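# Move flexible plastic panel from rack into metal frame

## Task

Remove the flexible plastic panel from its rack and install it in the metal frame. It counts only if both panel ends are fully seated in the grooves of the posts, the bottom edge rests on the sill over its whole length, and the panel stays upright with nothing holding it.

## Robot and tools

Robot: two UR7e-type six-joint arms, left_arm and right_arm, each with a Robotiq 140 mm two-finger gripper. Each finger has a passive hinge and can fold. A part held near the fingertips (outer quarter of each pad) gets the requested squeeze. A part held closer to the palm may be pulled inward, held loosely, or squeezed harder than asked. Fingers pushed tip-first into a surface fold easily unless fully closed, so contact may go unnoticed and the next grasp may fail.

Frames: the scene frame has its origin at table height, midway between the nominal arm bases. +z is up, +x points out over the table, and left_arm sits on the +y side. Camera names do not indicate image sides. Measured bases: left_arm at (-0.059, +0.450, +0.027) m, quat_wxyz (+1.000, 0, 0, +0.030); right_arm at (+0.051, -0.519, +0.027) m, quat_wxyz (+1.000, 0, 0, -0.011). Each arm reports its hand pose and velocities in its own base frame. Fixed cameras and the table use the scene frame. end_effector_position is the point between the closed pads; fingers point along gripper +z and open along its y axis. Fingertips reach about 33 mm past that point at gaps up to 40 mm, and about 9 mm when fully open.

Row layout (used by execute_actions and move): 18 numbers, each in [-1, 1], always covering both arms. The first 9 are for left_arm and the next 9 for right_arm. Each arm's 9 numbers are: six joint offsets, then gripper position, force_limit and speed. Joint order in rows and in every per-joint result list: shoulder pan, wrist 2, wrist 1, shoulder lift, wrist 3, elbow. This is not the chain order, so follow this order. Joint numbers are offsets, scaled so that 1.0 = 2.222 rad. They count from the Joint targets line as it stands when the action (or move) begins, not from the previous row. Sending 0 keeps a joint at its target. Stated joint ranges are ±6.283 rad, except the elbow at ±3.142. Requests more than 0.010 rad beyond a limit are refused.

Gripper numbers are absolute commands, not offsets. position: +1 is fully open (140 mm); the pads touch near -0.8; -1 closes until something blocks them. force_limit sets how hard the pads press, from about 14 N at -1 to about 58 N at +1. Faster closing grips harder. speed sets finger speed, from about 30 mm/s at -1 to 250 mm/s at +1. Both force_limit and speed start at +1. To leave a gripper unchanged, send its previous three numbers again. To grip harder, raise force_limit and change position slightly, for example -1 to -0.98. To soften a grip, open and re-close slowly.

execute_actions(actions, cameras): actions is a list of actions. Each action is a table of up to 15 rows, one per 1/30 s step; a shorter table repeats its last row. Images come back only when actions is empty or cameras names them (use ["all"] for every camera).

move(target, speed, blend, stop_force, zero, blocking, cameras): target is one 18-number row, or a list of up to 15 rows. Every row's offsets are taken from the same current Joint targets. All joints move together, so the gripper path curves, and nothing in the way is avoided. speed is in rad/s for the joint with the farthest to go: 0.01 to 3.14, default 0.5. It can be one number or one per target. blend, in rad, rounds corners between listed targets; 0 means stop at each. stop_force, 3 to 120 N, ends an arm's path when its wrist sensor feels that much push; pair it with a low speed. Leave stop_force out when backing away from a contact. zero (default true) re-zeroes the sensor first. blocking=false returns early and cannot be combined with stop_force. The result adds a move: line such as done, off_target, moving, held or fault, plus limits=held if steps were withheld.

wait(seconds 0–10) lets time pass. stop brakes a running move. zoom_image(camera, region=[x0,y0,x1,y1] in pixels, at most 504 by 504) enlarges part of the latest image from cam_head_left, cam_head_right, cam_high, cam_low, cam_left_wrist or cam_right_wrist. All images are 672x504. zero_wrist_force(arm) re-zeroes a wrist sensor. read_manual returns licence text only. finished_scene(scene = current scene number) ends the scene and cannot be undone.

Result lines: Joint positions, velocities and torques (rad, rad/s, in the joint order above); Joint targets, which are the base for the next offsets; end-effector pose and velocities; Wrist force and torque along the gripper axes, plus the peak since the last report; Tool commands; position_measured in counts (3 = open, about 139 = 60 mm, 230 = pads touching); object_status (0 moving, 1 blocked while opening, 2 blocked while closing, which means a grasp, 3 reached the target or pads met). "joint sent to its limit" and "joint command not followed" (a clearance check between the arms) may also appear. Motion lags commands by about 0.09–0.22 s.

Avoid: dropping the panel, or letting go while it is still moving; anything falling off the table; hard impacts on the frame, rack or table; the two arms colliding, or one gripper closing on the other's fingers. An outside force of about 150 N (±25) on an arm, or joint contact torque reaching 141 N m (shoulder and elbow joints) or 26.3 N m (wrist joints), stops that arm for 10 s. The arms are stiff, so aiming even slightly past a firm contact can fault. Avoid large twists or leverage on the gripper. Motors that hold loads or stay stretched out heat up: MOTOR HOT appears at 70 °C, and a brake stop comes at 85 °C.

Each tool is called after ">>>" as name(argument=value, ...) on one line, values as JSON.

## Session

>>> execute_actions(actions=[])

Scene clock: 0.00 s.
left_arm: end_effector_position=(+0.1117, -0.4983, +0.3037) position_measured=3 object_status=3 end_effector_quat_wxyz=(+0.117, +0.847, +0.249, +0.455) | right_arm: end_effector_position=(+0.8132, +0.2905, +0.2781) position_measured=3 object_status=3 end_effector_quat_wxyz=(-0.273, +0.673, +0.054, +0.685)
Joint names: [shoulder pan, wrist 2, wrist 1, shoulder lift, wrist 3, elbow]
Joint positions: left_arm=[-2.106 -0.799 -1.011 -1.468 0.18 1.584] | right_arm=[0.037 -1.15 -4.135 -0.769 3.48 1.666]
Joint velocities: within noise
Joint torques (N m): no reading
Wrist force (N): no reading
Wrist torque (N m): no reading
Wrist force, peak (N): no reading
Joint targets: left_arm=[-2.106 -0.799 -1.011 -1.468 0.180 1.584] | right_arm=[0.037 -1.150 -4.135 -0.769 3.480 1.666]
Tool commands: left_gripper/position=+1.0 left_gripper/force_limit=+1.0 left_gripper/speed=+1.0 right_gripper/position=+1.0 right_gripper/force_limit=+1.0 right_gripper/speed=+1.0

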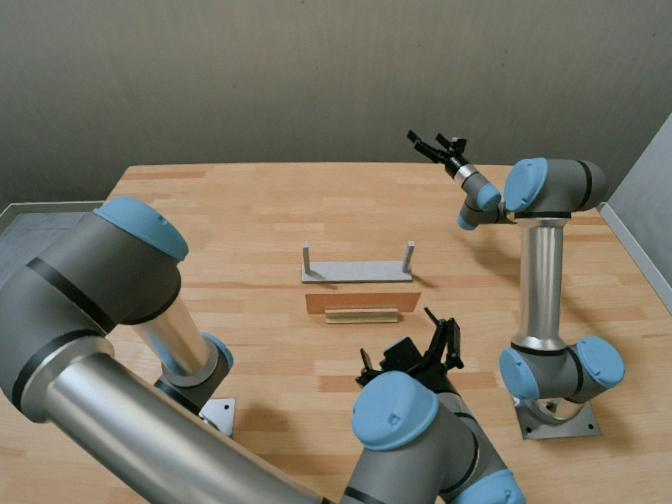

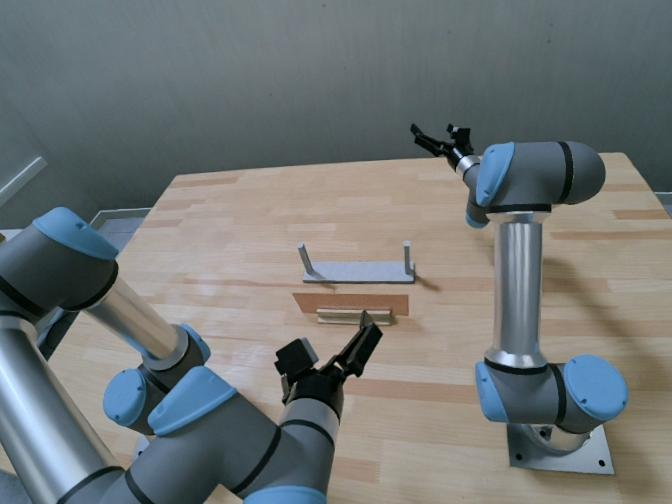

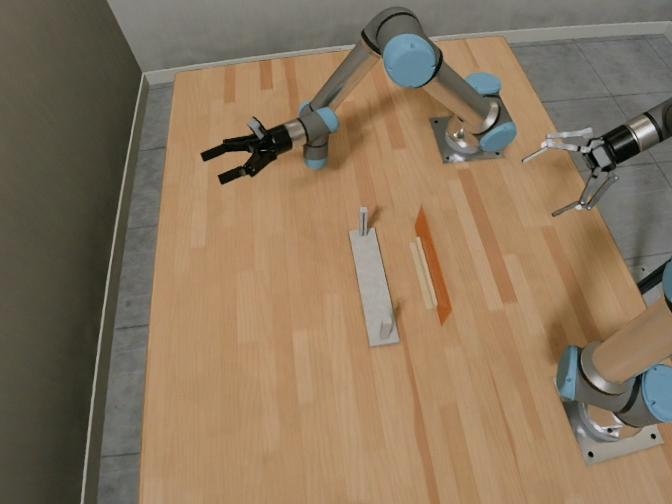

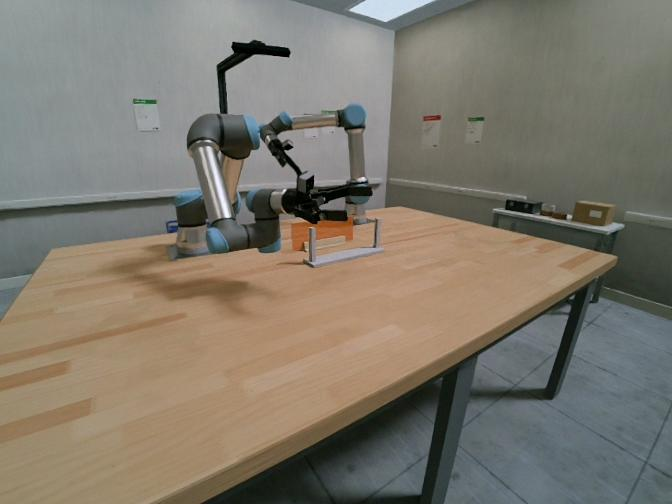

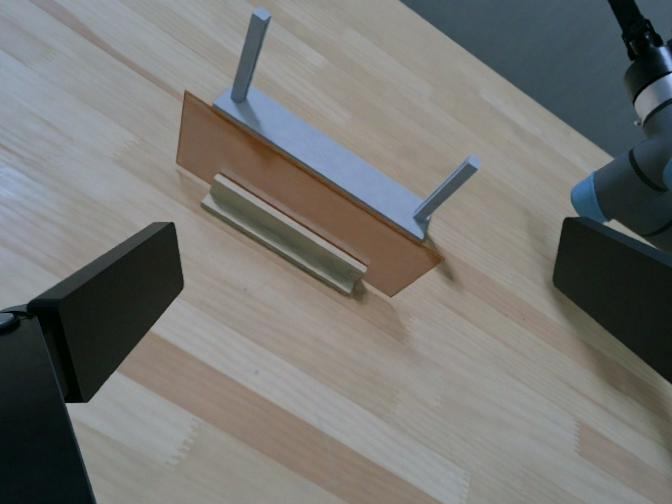

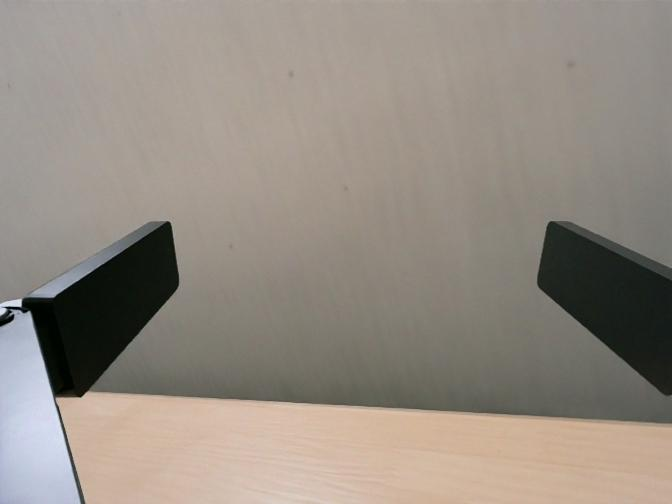

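>>> zoom_image(camera="cam_left_wrist", region=[160, 0, 500, 300])

>>> zoom_image(camera="cam_high", region=[320, 180, 480, 360])

>>> zoom_image(camera="cam_low", region=[270, 160, 410, 280])

>>> zoom_image(camera="cam_head_left", region=[290, 230, 440, 340])

>>> zoom_image(camera="cam_head_right", region=[280, 230, 440, 340])

Scaled by 1.482 from the camera's 672x504 image, which has a finer 960x720 frame.

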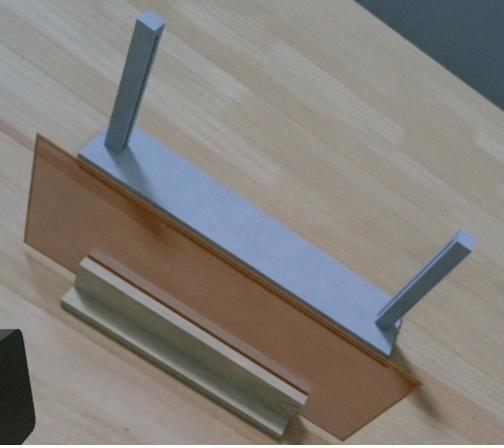

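Scaled by 2.800 from the camera's 672x504 image, which has a finer 960x720 frame.

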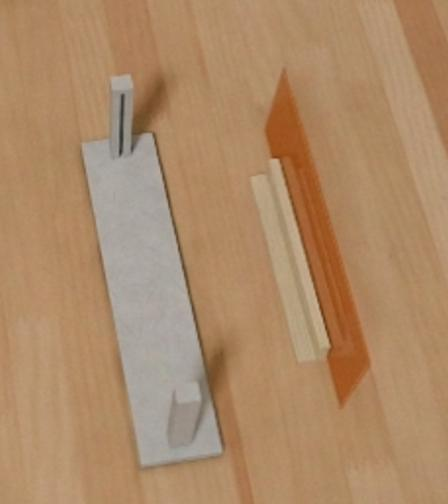

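Scaled by 3.600 from the camera's 672x504 image, which has a finer 960x720 frame.

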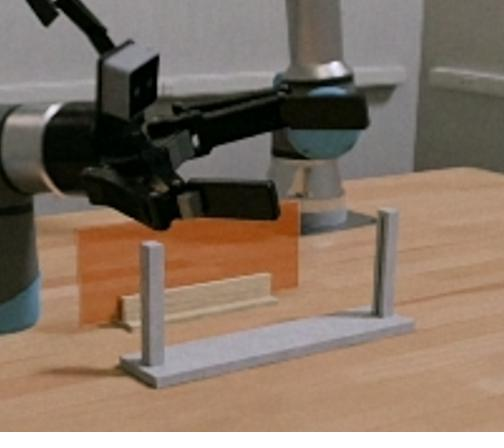

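Scaled by 3.360 from the camera's 672x504 image, which has a finer 960x720 frame.

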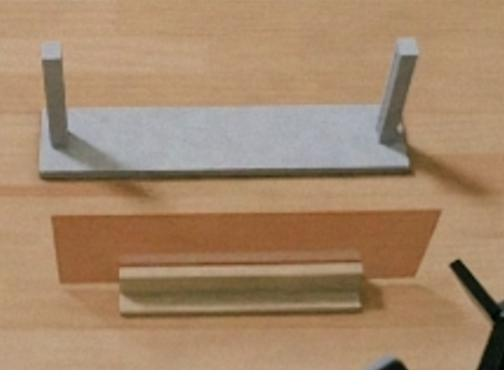

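Scaled by 3.150 from the camera's 672x504 image, which has a finer 960x720 frame.

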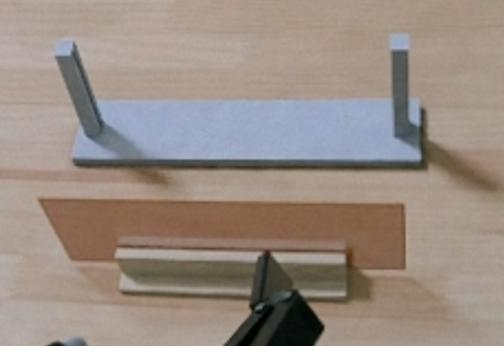

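>>> zoom_image(camera="cam_high", region=[340, 195, 400, 240])

>>> zoom_image(camera="cam_low", region=[360, 210, 395, 260])

>>> zoom_image(camera="cam_left_wrist", region=[400, 140, 500, 240])

>>> zoom_image(camera="cam_left_wrist", region=[200, 0, 300, 120])

Scaled by 8.400 from the camera's 672x504 image, which has a finer 960x720 frame.

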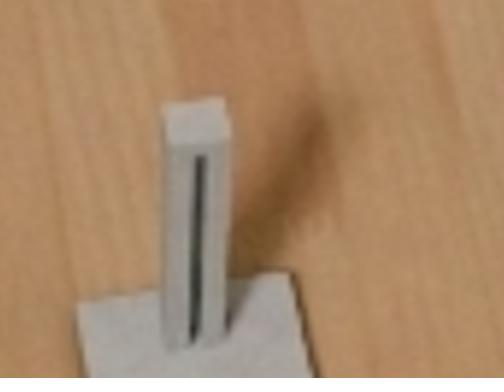

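Scaled by 10.080 from the camera's 672x504 image, which has a finer 960x720 frame.

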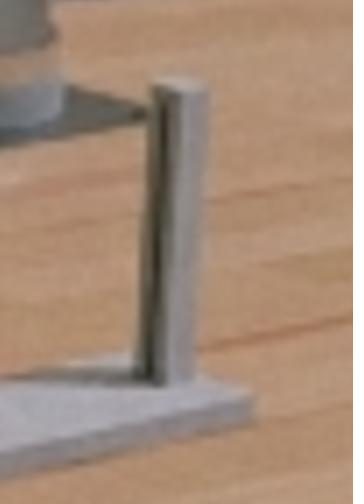

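Scaled by 5.040 from the camera's 672x504 image, which has a finer 960x720 frame.

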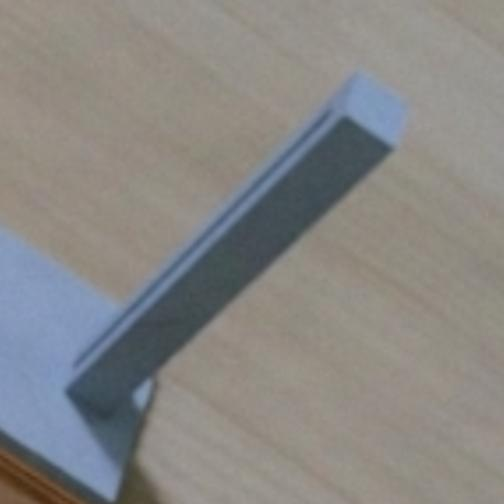

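Scaled by 4.200 from the camera's 672x504 image, which has a finer 960x720 frame.

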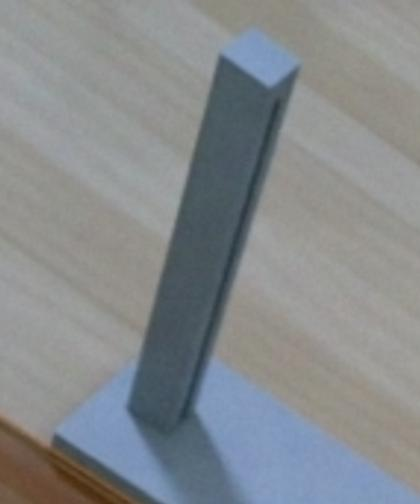

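>>> move(target=[0.47133, -0.34734, -0.31310, -0.03150, 0.16197, 0.04046, -0.333, 0.0, 0.0, 0.18910, -0.11363, 0.65554, -0.21832, 0.51721, 0.01296, -0.333, 0.0, 0.0], speed=1.0, cameras=["cam_left_wrist"])

Scene clock: 139.37 s.
left_arm: end_effector_position=(+0.3622, -0.3727, +0.2233) position_measured=171 object_status=3 end_effector_quat_wxyz=(+0.000, +0.717, +0.697, +0.000) | right_arm: end_effector_position=(+0.5961, +0.4997, +0.2198) position_measured=171 object_status=3 end_effector_quat_wxyz=(-0.314, +0.833, -0.440, +0.118)
Joint names: [shoulder pan, wrist 2, wrist 1, shoulder lift, wrist 3, elbow]
Joint positions: left_arm=[-1.059 -1.57 -1.707 -1.538 0.54 1.674] | right_arm=[0.457 -1.402 -2.678 -1.254 4.628 1.694]
Joint torques (N m): left_arm=[9.57 -2.07 -3.92 -40.65 1.57 -12.76] | right_arm=[11.07 -2.17 -2.7 -45.49 1.91 -12.71]
Wrist force (N): left_arm=[-1.3 -0.7 -2.8] | right_arm=[4.8 3.0 3.1]
Wrist torque (N m): left_arm=[0.04 0.20 -0.31] | right_arm=[0.75 -1.07 -0.09]
Wrist force, peak (N): left_arm=[-1.4 -1.0 -2.8] | right_arm=[4.9 2.8 3.2]
Joint targets: left_arm=[-1.059 -1.571 -1.707 -1.538 0.540 1.674] | right_arm=[0.457 -1.402 -2.678 -1.254 4.629 1.694]
move: done
Images, in order (width x height): cam_left_wrist 672x504.

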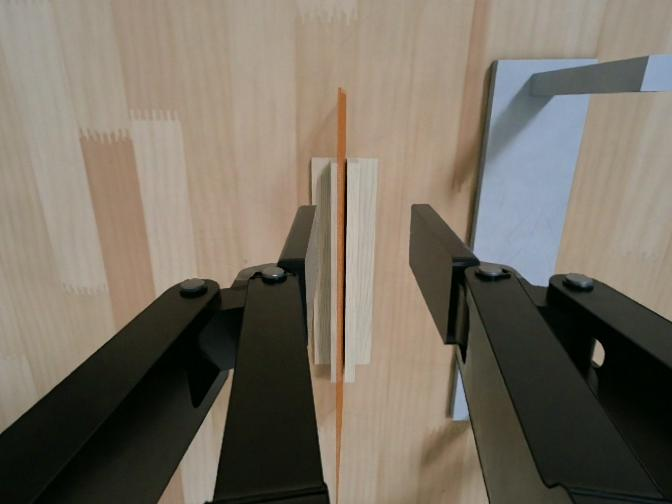

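>>> zoom_image(camera="cam_left_wrist", region=[280, 60, 420, 200])

>>> zoom_image(camera="cam_left_wrist", region=[470, 30, 672, 180])

>>> zoom_image(camera="cam_left_wrist", region=[280, 180, 420, 400])

Scaled by 3.600 from the camera's 672x504 image, which has a finer 960x720 frame.

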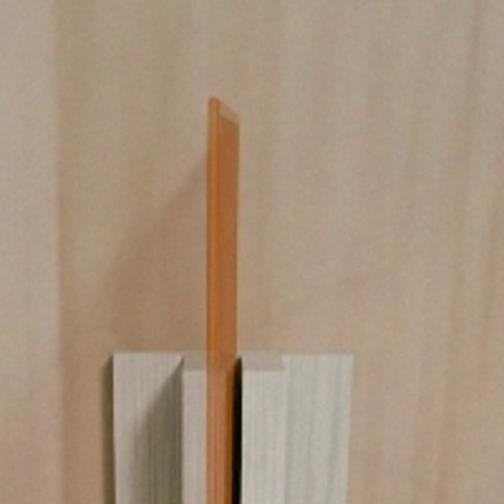

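Scaled by 2.495 from the camera's 672x504 image, which has a finer 960x720 frame.

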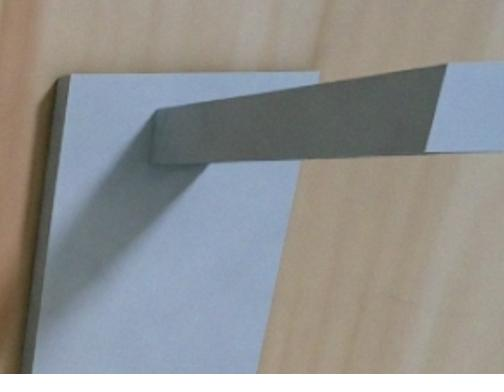

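Scaled by 2.291 from the camera's 672x504 image, which has a finer 960x720 frame.

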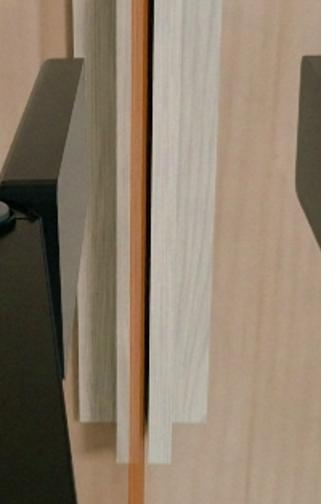

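>>> move(target=[0, 0, 0, 0, 0, 0, -0.333, 0.0, 0.0, 0.12615, -0.07597, 0.43686, -0.14559, 0.34491, 0.00900, -0.333, 0.0, 0.0], speed=1.0, cameras=["cam_right_wrist", "cam_low", "cam_high"])

Scene clock: 154.77 s.
left_arm: end_effector_position=(+0.3623, -0.3727, +0.2233) position_measured=171 object_status=3 end_effector_quat_wxyz=(+0.000, +0.717, +0.697, +0.000) | right_arm: end_effector_position=(+0.2699, +0.4249, +0.2228) position_measured=171 object_status=3 end_effector_quat_wxyz=(+0.000, +0.726, -0.687, +0.000)
Joint names: [shoulder pan, wrist 2, wrist 1, shoulder lift, wrist 3, elbow]
Joint positions: left_arm=[-1.059 -1.571 -1.707 -1.538 0.54 1.674] | right_arm=[0.737 -1.571 -1.708 -1.577 5.395 1.714]
Joint torques (N m): left_arm=[10.94 -1.75 -3.67 -41.07 1.5 -12.91] | right_arm=[12.18 -2.38 -1.81 -30.35 1.04 -13.11]
Wrist force (N): left_arm=[-1.4 -0.9 -2.6] | right_arm=[4.0 1.0 3.5]
Wrist torque (N m): left_arm=[0.00 0.21 -0.30] | right_arm=[0.46 -0.97 -0.31]
Wrist force, peak (N): left_arm=[-1.4 -1.2 -2.9] | right_arm=[5.9 2.2 3.7]
Joint targets: left_arm=[-1.059 -1.571 -1.707 -1.538 0.540 1.674] | right_arm=[0.737 -1.571 -1.707 -1.577 5.395 1.714]
move: done
Images, in order (width x height): cam_high 672x504, cam_low 672x504, cam_right_wrist 672x504.

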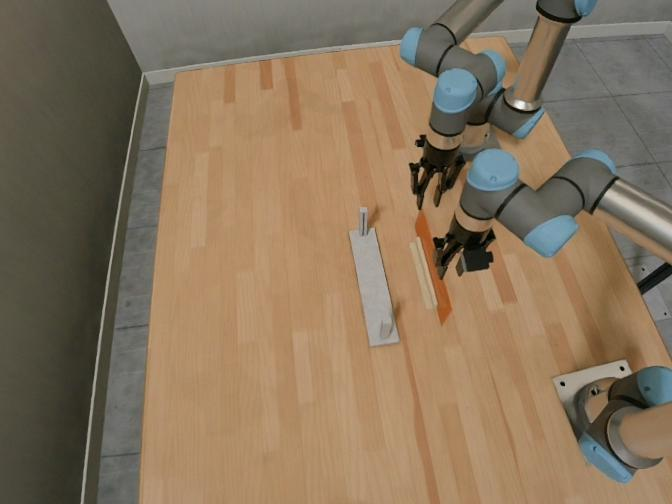

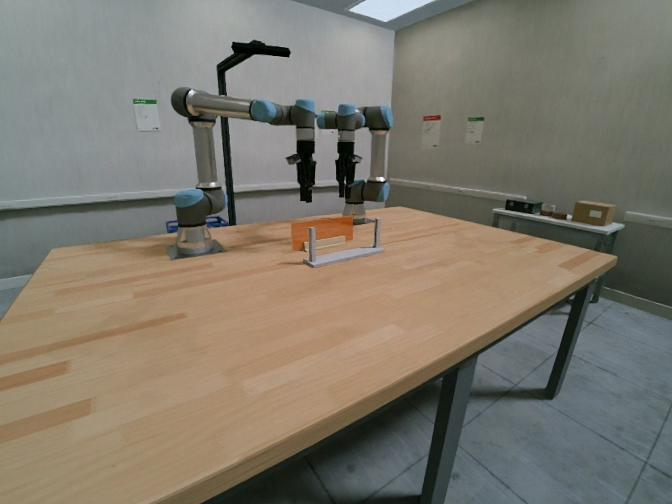

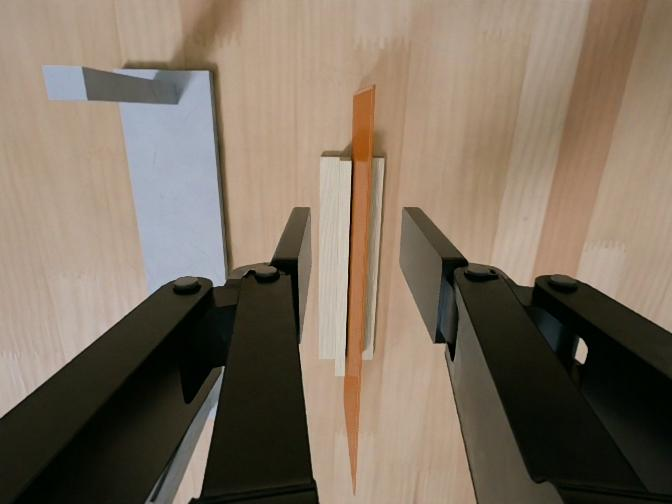

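>>> zoom_image(camera="cam_right_wrist", region=[20, 40, 240, 200])

>>> zoom_image(camera="cam_right_wrist", region=[300, 60, 420, 200])

>>> zoom_image(camera="cam_right_wrist", region=[300, 300, 420, 504])

>>> zoom_image(camera="cam_low", region=[270, 140, 410, 280])

Scaled by 2.291 from the camera's 672x504 image, which has a finer 960x720 frame.

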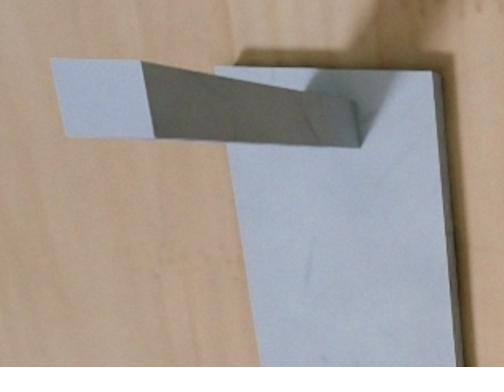

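Scaled by 3.600 from the camera's 672x504 image, which has a finer 960x720 frame.

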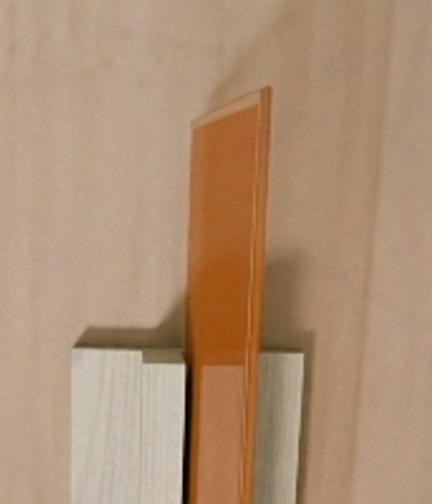

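Scaled by 2.471 from the camera's 672x504 image, which has a finer 960x720 frame.

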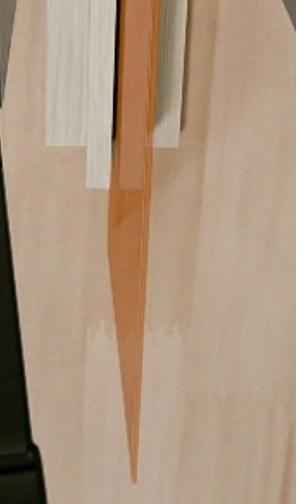

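Scaled by 3.600 from the camera's 672x504 image, which has a finer 960x720 frame.

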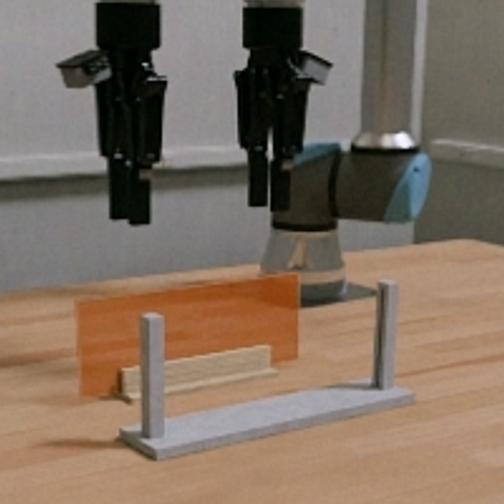

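>>> move(target=[-0.003578, 0, -0.07000, 0.010347, -0.003627, 0.059654, -0.333, 0.0, 0.0, 0.005234, 0, -0.070500, -0.002651, 0.011980, 0.073150, -0.333, 0.0, 0.0], speed=0.3, cameras=["cam_left_wrist", "cam_right_wrist", "cam_low"])

Scene clock: 195.60 s.
left_arm: end_effector_position=(+0.3578, -0.3728, +0.1634) position_measured=171 object_status=3 end_effector_quat_wxyz=(+0.000, +0.717, +0.697, +0.000) | right_arm: end_effector_position=(+0.2534, +0.4174, +0.1630) position_measured=171 object_status=3 end_effector_quat_wxyz=(+0.000, +0.721, -0.693, +0.000)
Joint names: [shoulder pan, wrist 2, wrist 1, shoulder lift, wrist 3, elbow]
Joint positions: left_arm=[-1.067 -1.571 -1.862 -1.515 0.532 1.806] | right_arm=[0.749 -1.571 -1.864 -1.583 5.422 1.876]
Joint torques (N m): left_arm=[-7.97 -1.72 -3.81 -17.1 -1.52 -12.38] | right_arm=[11.85 -2.08 -5.27 -29.63 1.88 -12.41]
Wrist force (N): left_arm=[-1.0 -0.8 -2.4] | right_arm=[4.1 0.9 3.5]
Wrist torque (N m): left_arm=[-0.01 0.17 -0.17] | right_arm=[0.45 -0.98 -0.31]
Wrist force, peak (N): left_arm=[-1.3 -1.0 -3.8] | right_arm=[4.1 1.3 4.2]
Joint targets: left_arm=[-1.067 -1.571 -1.862 -1.515 0.532 1.806] | right_arm=[0.749 -1.571 -1.864 -1.583 5.422 1.877]
move: done
Images, in order (width x height): cam_low 672x504, cam_left_wrist 672x504, cam_right_wrist 672x504.

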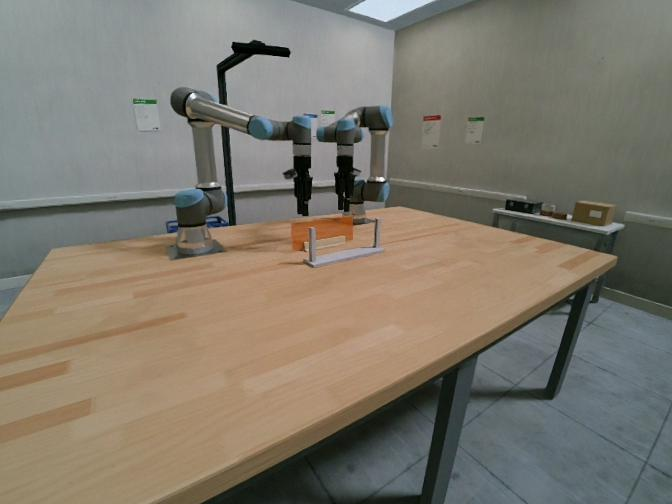

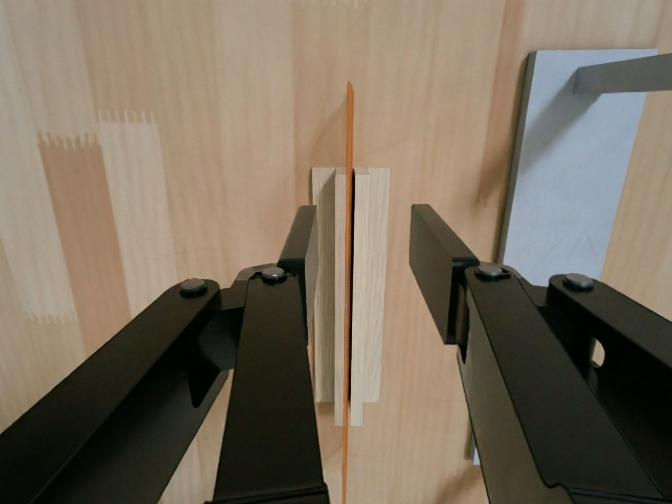

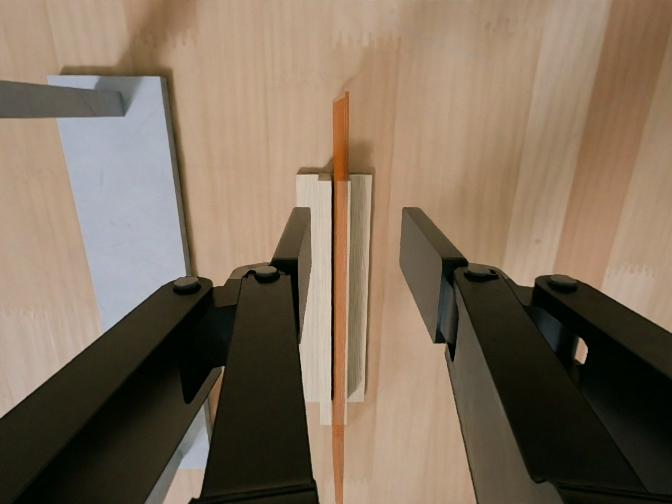

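>>> zoom_image(camera="cam_right_wrist", region=[290, 340, 400, 504])

>>> zoom_image(camera="cam_right_wrist", region=[290, 60, 400, 224])

>>> zoom_image(camera="cam_left_wrist", region=[290, 60, 400, 224])

>>> zoom_image(camera="cam_low", region=[270, 160, 400, 270])

Scaled by 3.073 from the camera's 672x504 image, which has a finer 960x720 frame.

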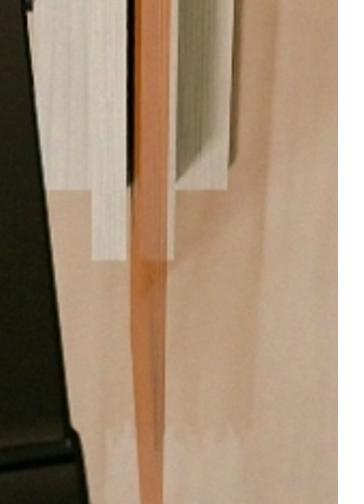

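Scaled by 3.073 from the camera's 672x504 image, which has a finer 960x720 frame.

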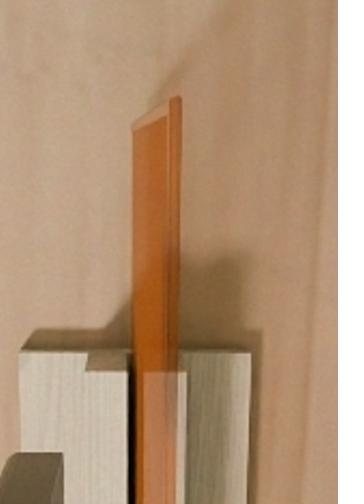

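Scaled by 3.073 from the camera's 672x504 image, which has a finer 960x720 frame.

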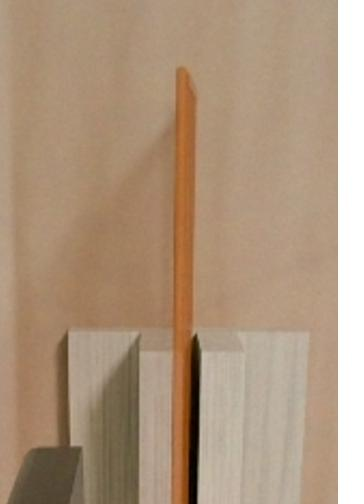

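Scaled by 3.877 from the camera's 672x504 image, which has a finer 960x720 frame.

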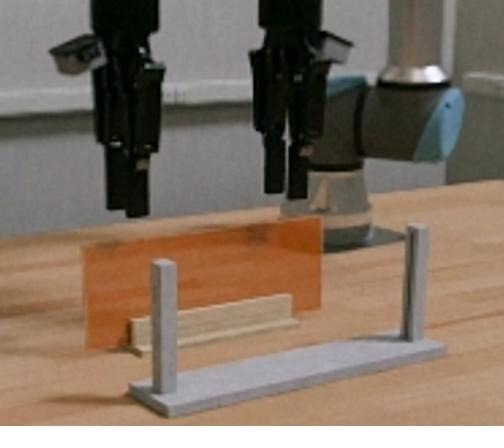

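>>> move(target=[-0.001411, 0, -0.047708, 0.013515, -0.001410, 0.034195, -0.333, 0.0, 0.0, -0.000687, 0, -0.048751, 0.015882, -0.000686, 0.032871, -0.333, 0.0, 0.0], speed=0.2, cameras=["cam_left_wrist", "cam_right_wrist", "cam_low"])

>>> zoom_image(camera="cam_low", region=[280, 180, 380, 270])

Scene clock: 214.13 s.
left_arm: end_effector_position=(+0.3560, -0.3728, +0.1234) position_measured=171 object_status=3 end_effector_quat_wxyz=(+0.000, +0.717, +0.697, +0.000) | right_arm: end_effector_position=(+0.2544, +0.4173, +0.1230) position_measured=171 object_status=3 end_effector_quat_wxyz=(+0.000, +0.721, -0.693, +0.000)
Joint names: [shoulder pan, wrist 2, wrist 1, shoulder lift, wrist 3, elbow]
Joint positions: left_arm=[-1.07 -1.571 -1.968 -1.485 0.528 1.882] | right_arm=[0.747 -1.571 -1.972 -1.548 5.42 1.95]
Joint torques (N m): left_arm=[-7.18 -1.57 -3.79 -18.06 -1.48 -11.68] | right_arm=[-9.46 -0.93 -4.76 -17.95 -1.9 -10.16]
Wrist force (N): left_arm=[-1.1 -0.7 -2.5] | right_arm=[4.3 1.0 3.3]
Wrist torque (N m): left_arm=[0.02 0.18 -0.18] | right_arm=[0.47 -1.05 -0.18]
Wrist force, peak (N): left_arm=[-1.1 -0.7 -3.2] | right_arm=[4.2 1.0 3.9]
Joint targets: left_arm=[-1.070 -1.571 -1.968 -1.485 0.528 1.882] | right_arm=[0.747 -1.571 -1.972 -1.548 5.420 1.950]
move: done
Images, in order (width x height): cam_low 672x504, cam_left_wrist 672x504, cam_right_wrist 672x504.

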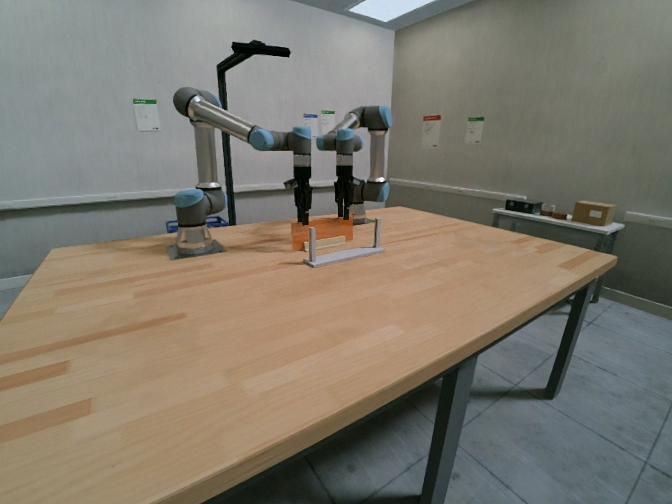

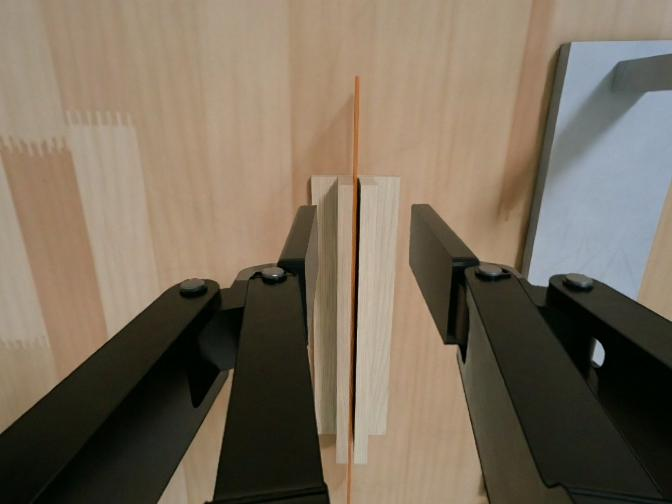

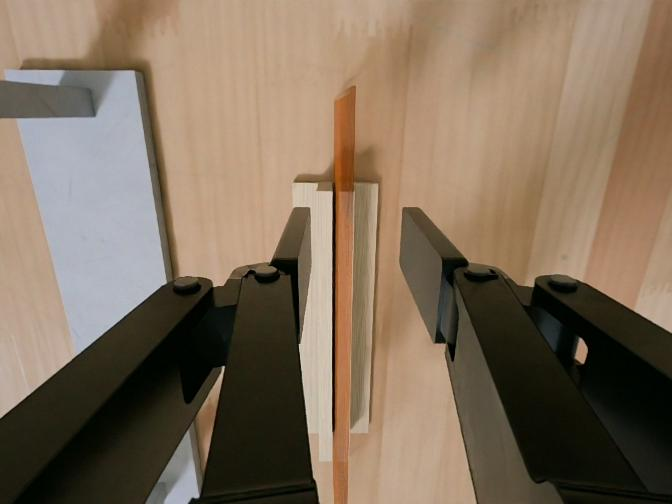

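Scaled by 5.040 from the camera's 672x504 image, which has a finer 960x720 frame.

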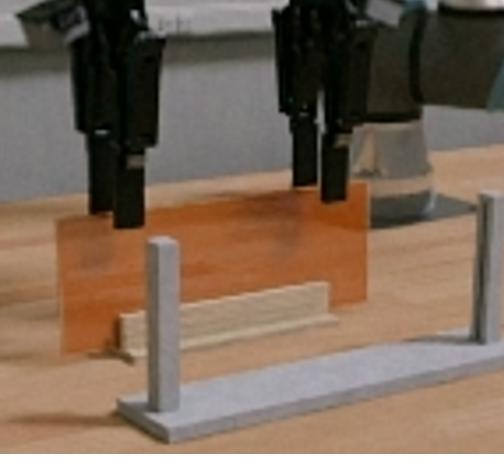

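>>> zoom_image(camera="cam_right_wrist", region=[310, 70, 390, 210])

>>> zoom_image(camera="cam_left_wrist", region=[310, 60, 410, 210])

>>> zoom_image(camera="cam_left_wrist", region=[310, 370, 410, 504])

>>> zoom_image(camera="cam_right_wrist", region=[290, 370, 390, 504])

Scaled by 3.600 from the camera's 672x504 image, which has a finer 960x720 frame.

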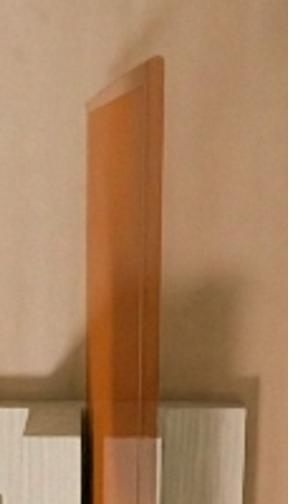

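Scaled by 3.360 from the camera's 672x504 image, which has a finer 960x720 frame.

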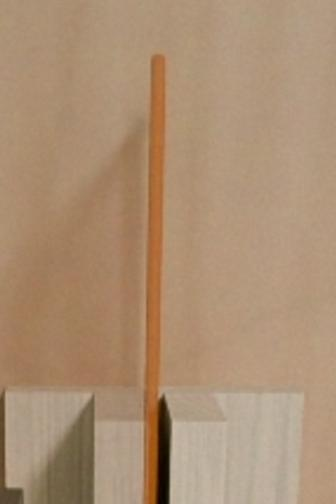

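Scaled by 3.761 from the camera's 672x504 image, which has a finer 960x720 frame.

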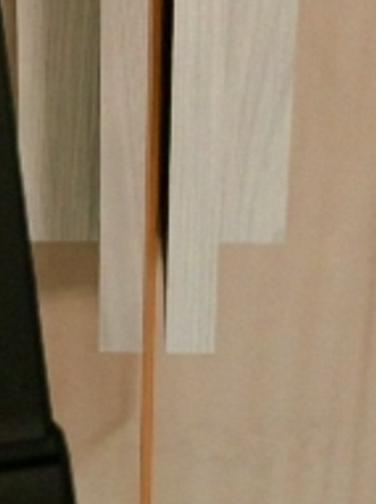

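Scaled by 3.761 from the camera's 672x504 image, which has a finer 960x720 frame.

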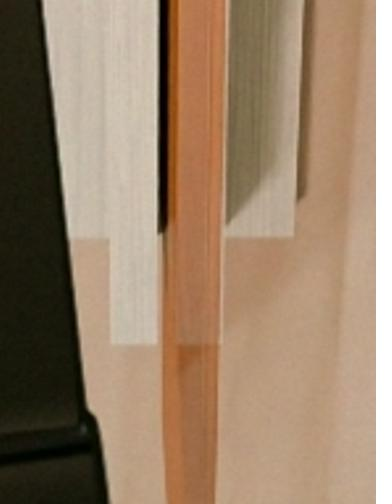

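>>> move(target=[0.003503, 0, -0.009238, 0.006924, 0.003503, 0.002314, -0.333, 0.0, 0.0, -0.003090, 0, -0.009782, 0.006692, -0.003090, 0.003090, -0.333, 0.0, 0.0], speed=0.1, cameras=["cam_low"])

>>> zoom_image(camera="cam_low", region=[280, 180, 380, 270])

Scene clock: 252.73 s.
left_arm: end_effector_position=(+0.3605, -0.3729, +0.1154) position_measured=171 object_status=3 end_effector_quat_wxyz=(+0.000, +0.717, +0.697, +0.000) | right_arm: end_effector_position=(+0.2593, +0.4175, +0.1150) position_measured=171 object_status=3 end_effector_quat_wxyz=(+0.000, +0.721, -0.693, +0.000)
Joint names: [shoulder pan, wrist 2, wrist 1, shoulder lift, wrist 3, elbow]
Joint positions: left_arm=[-1.062 -1.571 -1.989 -1.47 0.536 1.887] | right_arm=[0.741 -1.571 -1.994 -1.533 5.413 1.957]
Joint torques (N m): left_arm=[11.31 -1.58 -3.98 -18.78 1.36 -11.21] | right_arm=[-10.67 0.15 -5.08 -18.11 -1.8 -11.76]
Wrist force (N): left_arm=[-1.2 -0.9 -2.6] | right_arm=[4.1 1.1 3.3]
Wrist torque (N m): left_arm=[-0.01 0.21 -0.29] | right_arm=[0.51 -1.01 -0.18]
Wrist force, peak (N): left_arm=[-1.2 -1.1 -2.8] | right_arm=[4.2 1.2 3.6]
Joint targets: left_arm=[-1.062 -1.571 -1.989 -1.470 0.536 1.887] | right_arm=[0.741 -1.571 -1.994 -1.533 5.413 1.957]
move: done
Images, in order (width x height): cam_low 672x504.

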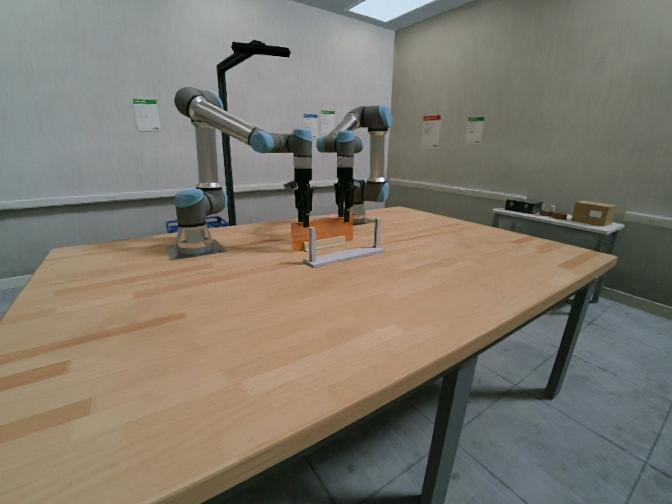

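Scaled by 5.040 from the camera's 672x504 image, which has a finer 960x720 frame.

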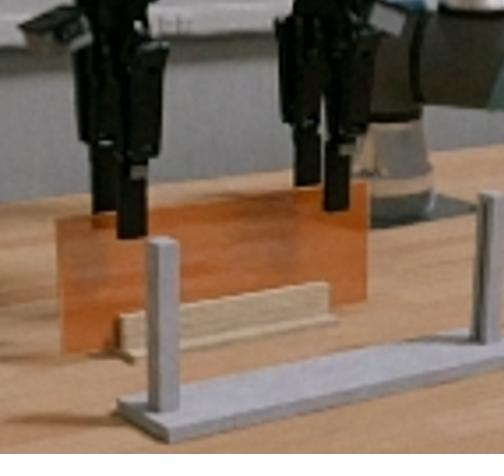

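>>> move(target=[0, 0, 0, 0, 0, 0, -1.0, 1.0, -1.0, 0, 0, 0, 0, 0, 0, -1.0, 1.0, -1.0], speed=0.1, cameras=["cam_left_wrist", "cam_right_wrist", "cam_low"])

>>> zoom_image(camera="cam_low", region=[280, 180, 380, 270])

Scene clock: 258.57 s.
left_arm: end_effector_position=(+0.3605, -0.3729, +0.1153) position_measured=232 object_status=0 end_effector_quat_wxyz=(+0.000, +0.717, +0.697, +0.000) | right_arm: end_effector_position=(+0.2594, +0.4175, +0.1148) position_measured=232 object_status=0 end_effector_quat_wxyz=(+0.000, +0.721, -0.693, +0.000)
Joint names: [shoulder pan, wrist 2, wrist 1, shoulder lift, wrist 3, elbow]
Joint positions: left_arm=[-1.062 -1.571 -1.989 -1.47 0.536 1.887] | right_arm=[0.741 -1.571 -1.994 -1.533 5.413 1.957]
Joint torques (N m): left_arm=[11.27 -1.03 -3.81 -18.81 0.93 -12.02] | right_arm=[-9.02 1.5 -3.9 -18.26 -1.77 -11.51]
Wrist force (N): left_arm=[-1.4 -2.0 -3.2] | right_arm=[4.0 0.3 2.9]
Wrist torque (N m): left_arm=[-0.02 0.23 -0.21] | right_arm=[0.52 -1.01 -0.11]
Wrist force, peak (N): left_arm=[-1.4 -2.0 -3.2] | right_arm=[4.3 1.1 3.8]
Joint targets: left_arm=[-1.062 -1.571 -1.989 -1.470 0.536 1.887] | right_arm=[0.741 -1.571 -1.994 -1.533 5.413 1.957]
move: done
Images, in order (width x height): cam_low 672x504, cam_left_wrist 672x504, cam_right_wrist 672x504.

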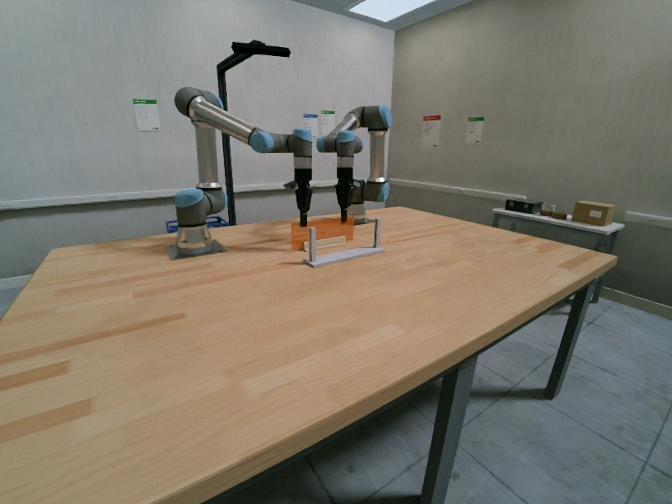

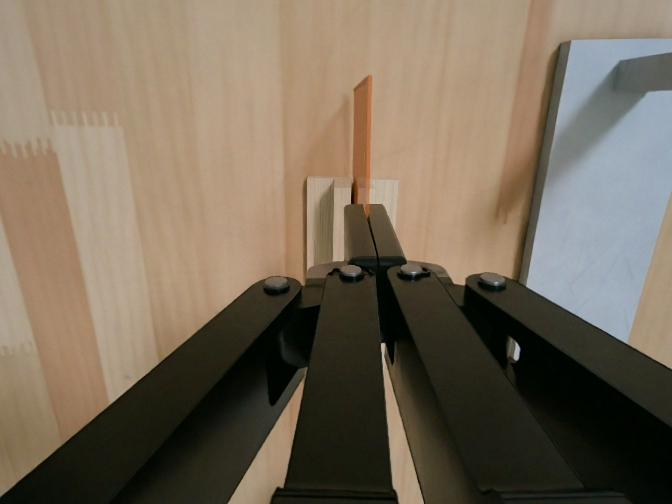

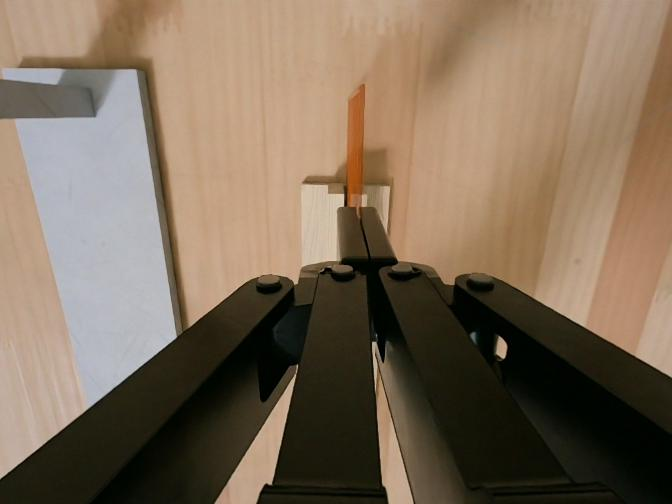

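Scaled by 5.040 from the camera's 672x504 image, which has a finer 960x720 frame.

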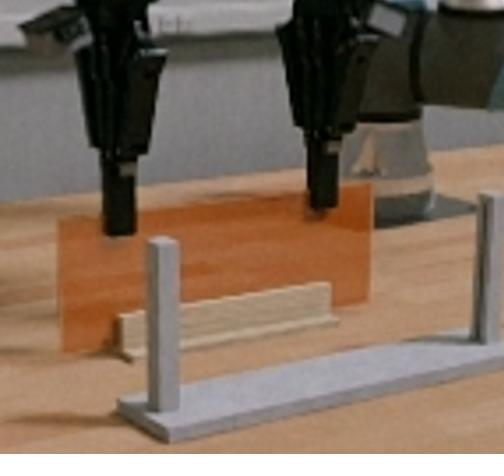

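>>> move(target=[-0.003572, 0, -0.000399, -0.003464, -0.003572, 0.003862, -1.0, 1.0, -1.0, -0.003046, 0, 0.000149, 0.003054, -0.003046, -0.003203, -1.0, 1.0, -1.0], speed=0.05, cameras=["cam_left_wrist", "cam_right_wrist"])

>>> zoom_image(camera="cam_left_wrist", region=[310, 60, 430, 210])

>>> zoom_image(camera="cam_right_wrist", region=[310, 60, 430, 210])

Scene clock: 286.40 s.
left_arm: end_effector_position=(+0.3562, -0.3728, +0.1153) position_measured=232 object_status=3 end_effector_quat_wxyz=(+0.000, +0.717, +0.697, +0.000) end_effector_velocity=(-0.003, +0.001, -0.002) end_effector_angular_velocity=(+0.004, +0.003, +0.000) | right_arm: end_effector_position=(+0.2641, +0.4177, +0.1148) position_measured=232 object_status=3 end_effector_quat_wxyz=(+0.000, +0.721, -0.693, +0.000)
Joint names: [shoulder pan, wrist 2, wrist 1, shoulder lift, wrist 3, elbow]
Joint positions: left_arm=[-1.07 -1.571 -1.99 -1.477 0.529 1.896] | right_arm=[0.734 -1.571 -1.994 -1.527 5.407 1.95]
Joint velocities: left_arm=[-0.004 -0.001 0.001 0 -0.004 0.005] | right_arm=[within noise]
Joint torques (N m): left_arm=[-7.1 0.81 -4.04 -41.75 -1.64 -11.3] | right_arm=[-10.72 1.93 -1.89 -16.65 -1.9 -38.1]
Wrist force (N): left_arm=[0.0 -0.5 -3.1] | right_arm=[5.0 1.1 2.7]
Wrist torque (N m): left_arm=[0.02 0.15 -0.18] | right_arm=[0.42 -1.01 -0.18]
Wrist force, peak (N): left_arm=[-2.7 -1.4 -3.7] | right_arm=[5.2 1.5 2.9]
Joint targets: left_arm=[-1.070 -1.571 -1.990 -1.478 0.528 1.896] | right_arm=[0.734 -1.571 -1.994 -1.526 5.407 1.950]
move: done
Images, in order (width x height): cam_left_wrist 672x504, cam_right_wrist 672x504.

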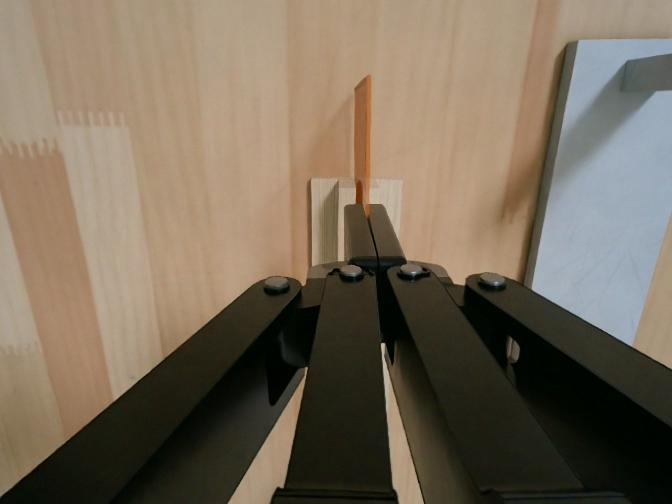

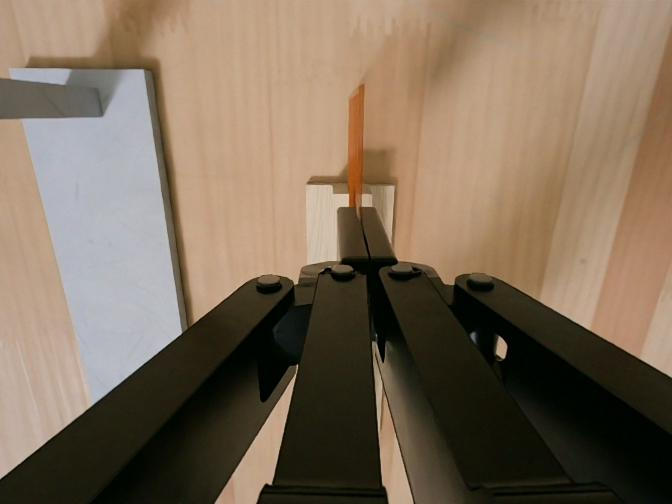

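Scaled by 3.360 from the camera's 672x504 image, which has a finer 960x720 frame.

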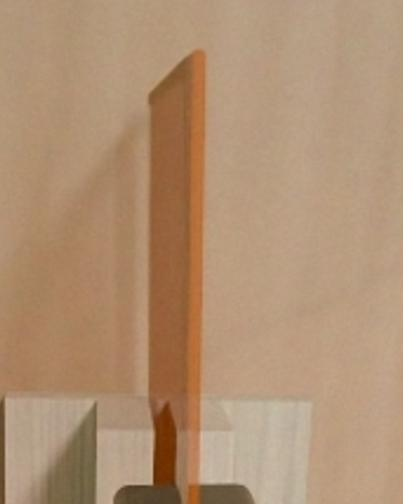

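Scaled by 3.360 from the camera's 672x504 image, which has a finer 960x720 frame.

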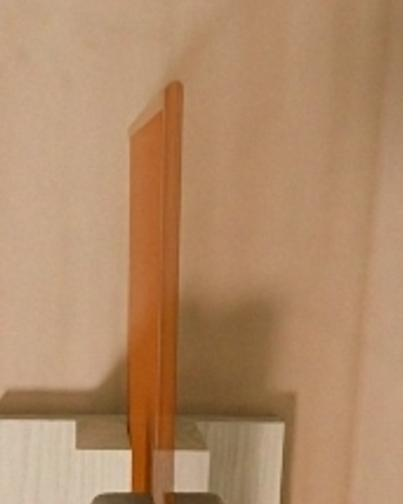

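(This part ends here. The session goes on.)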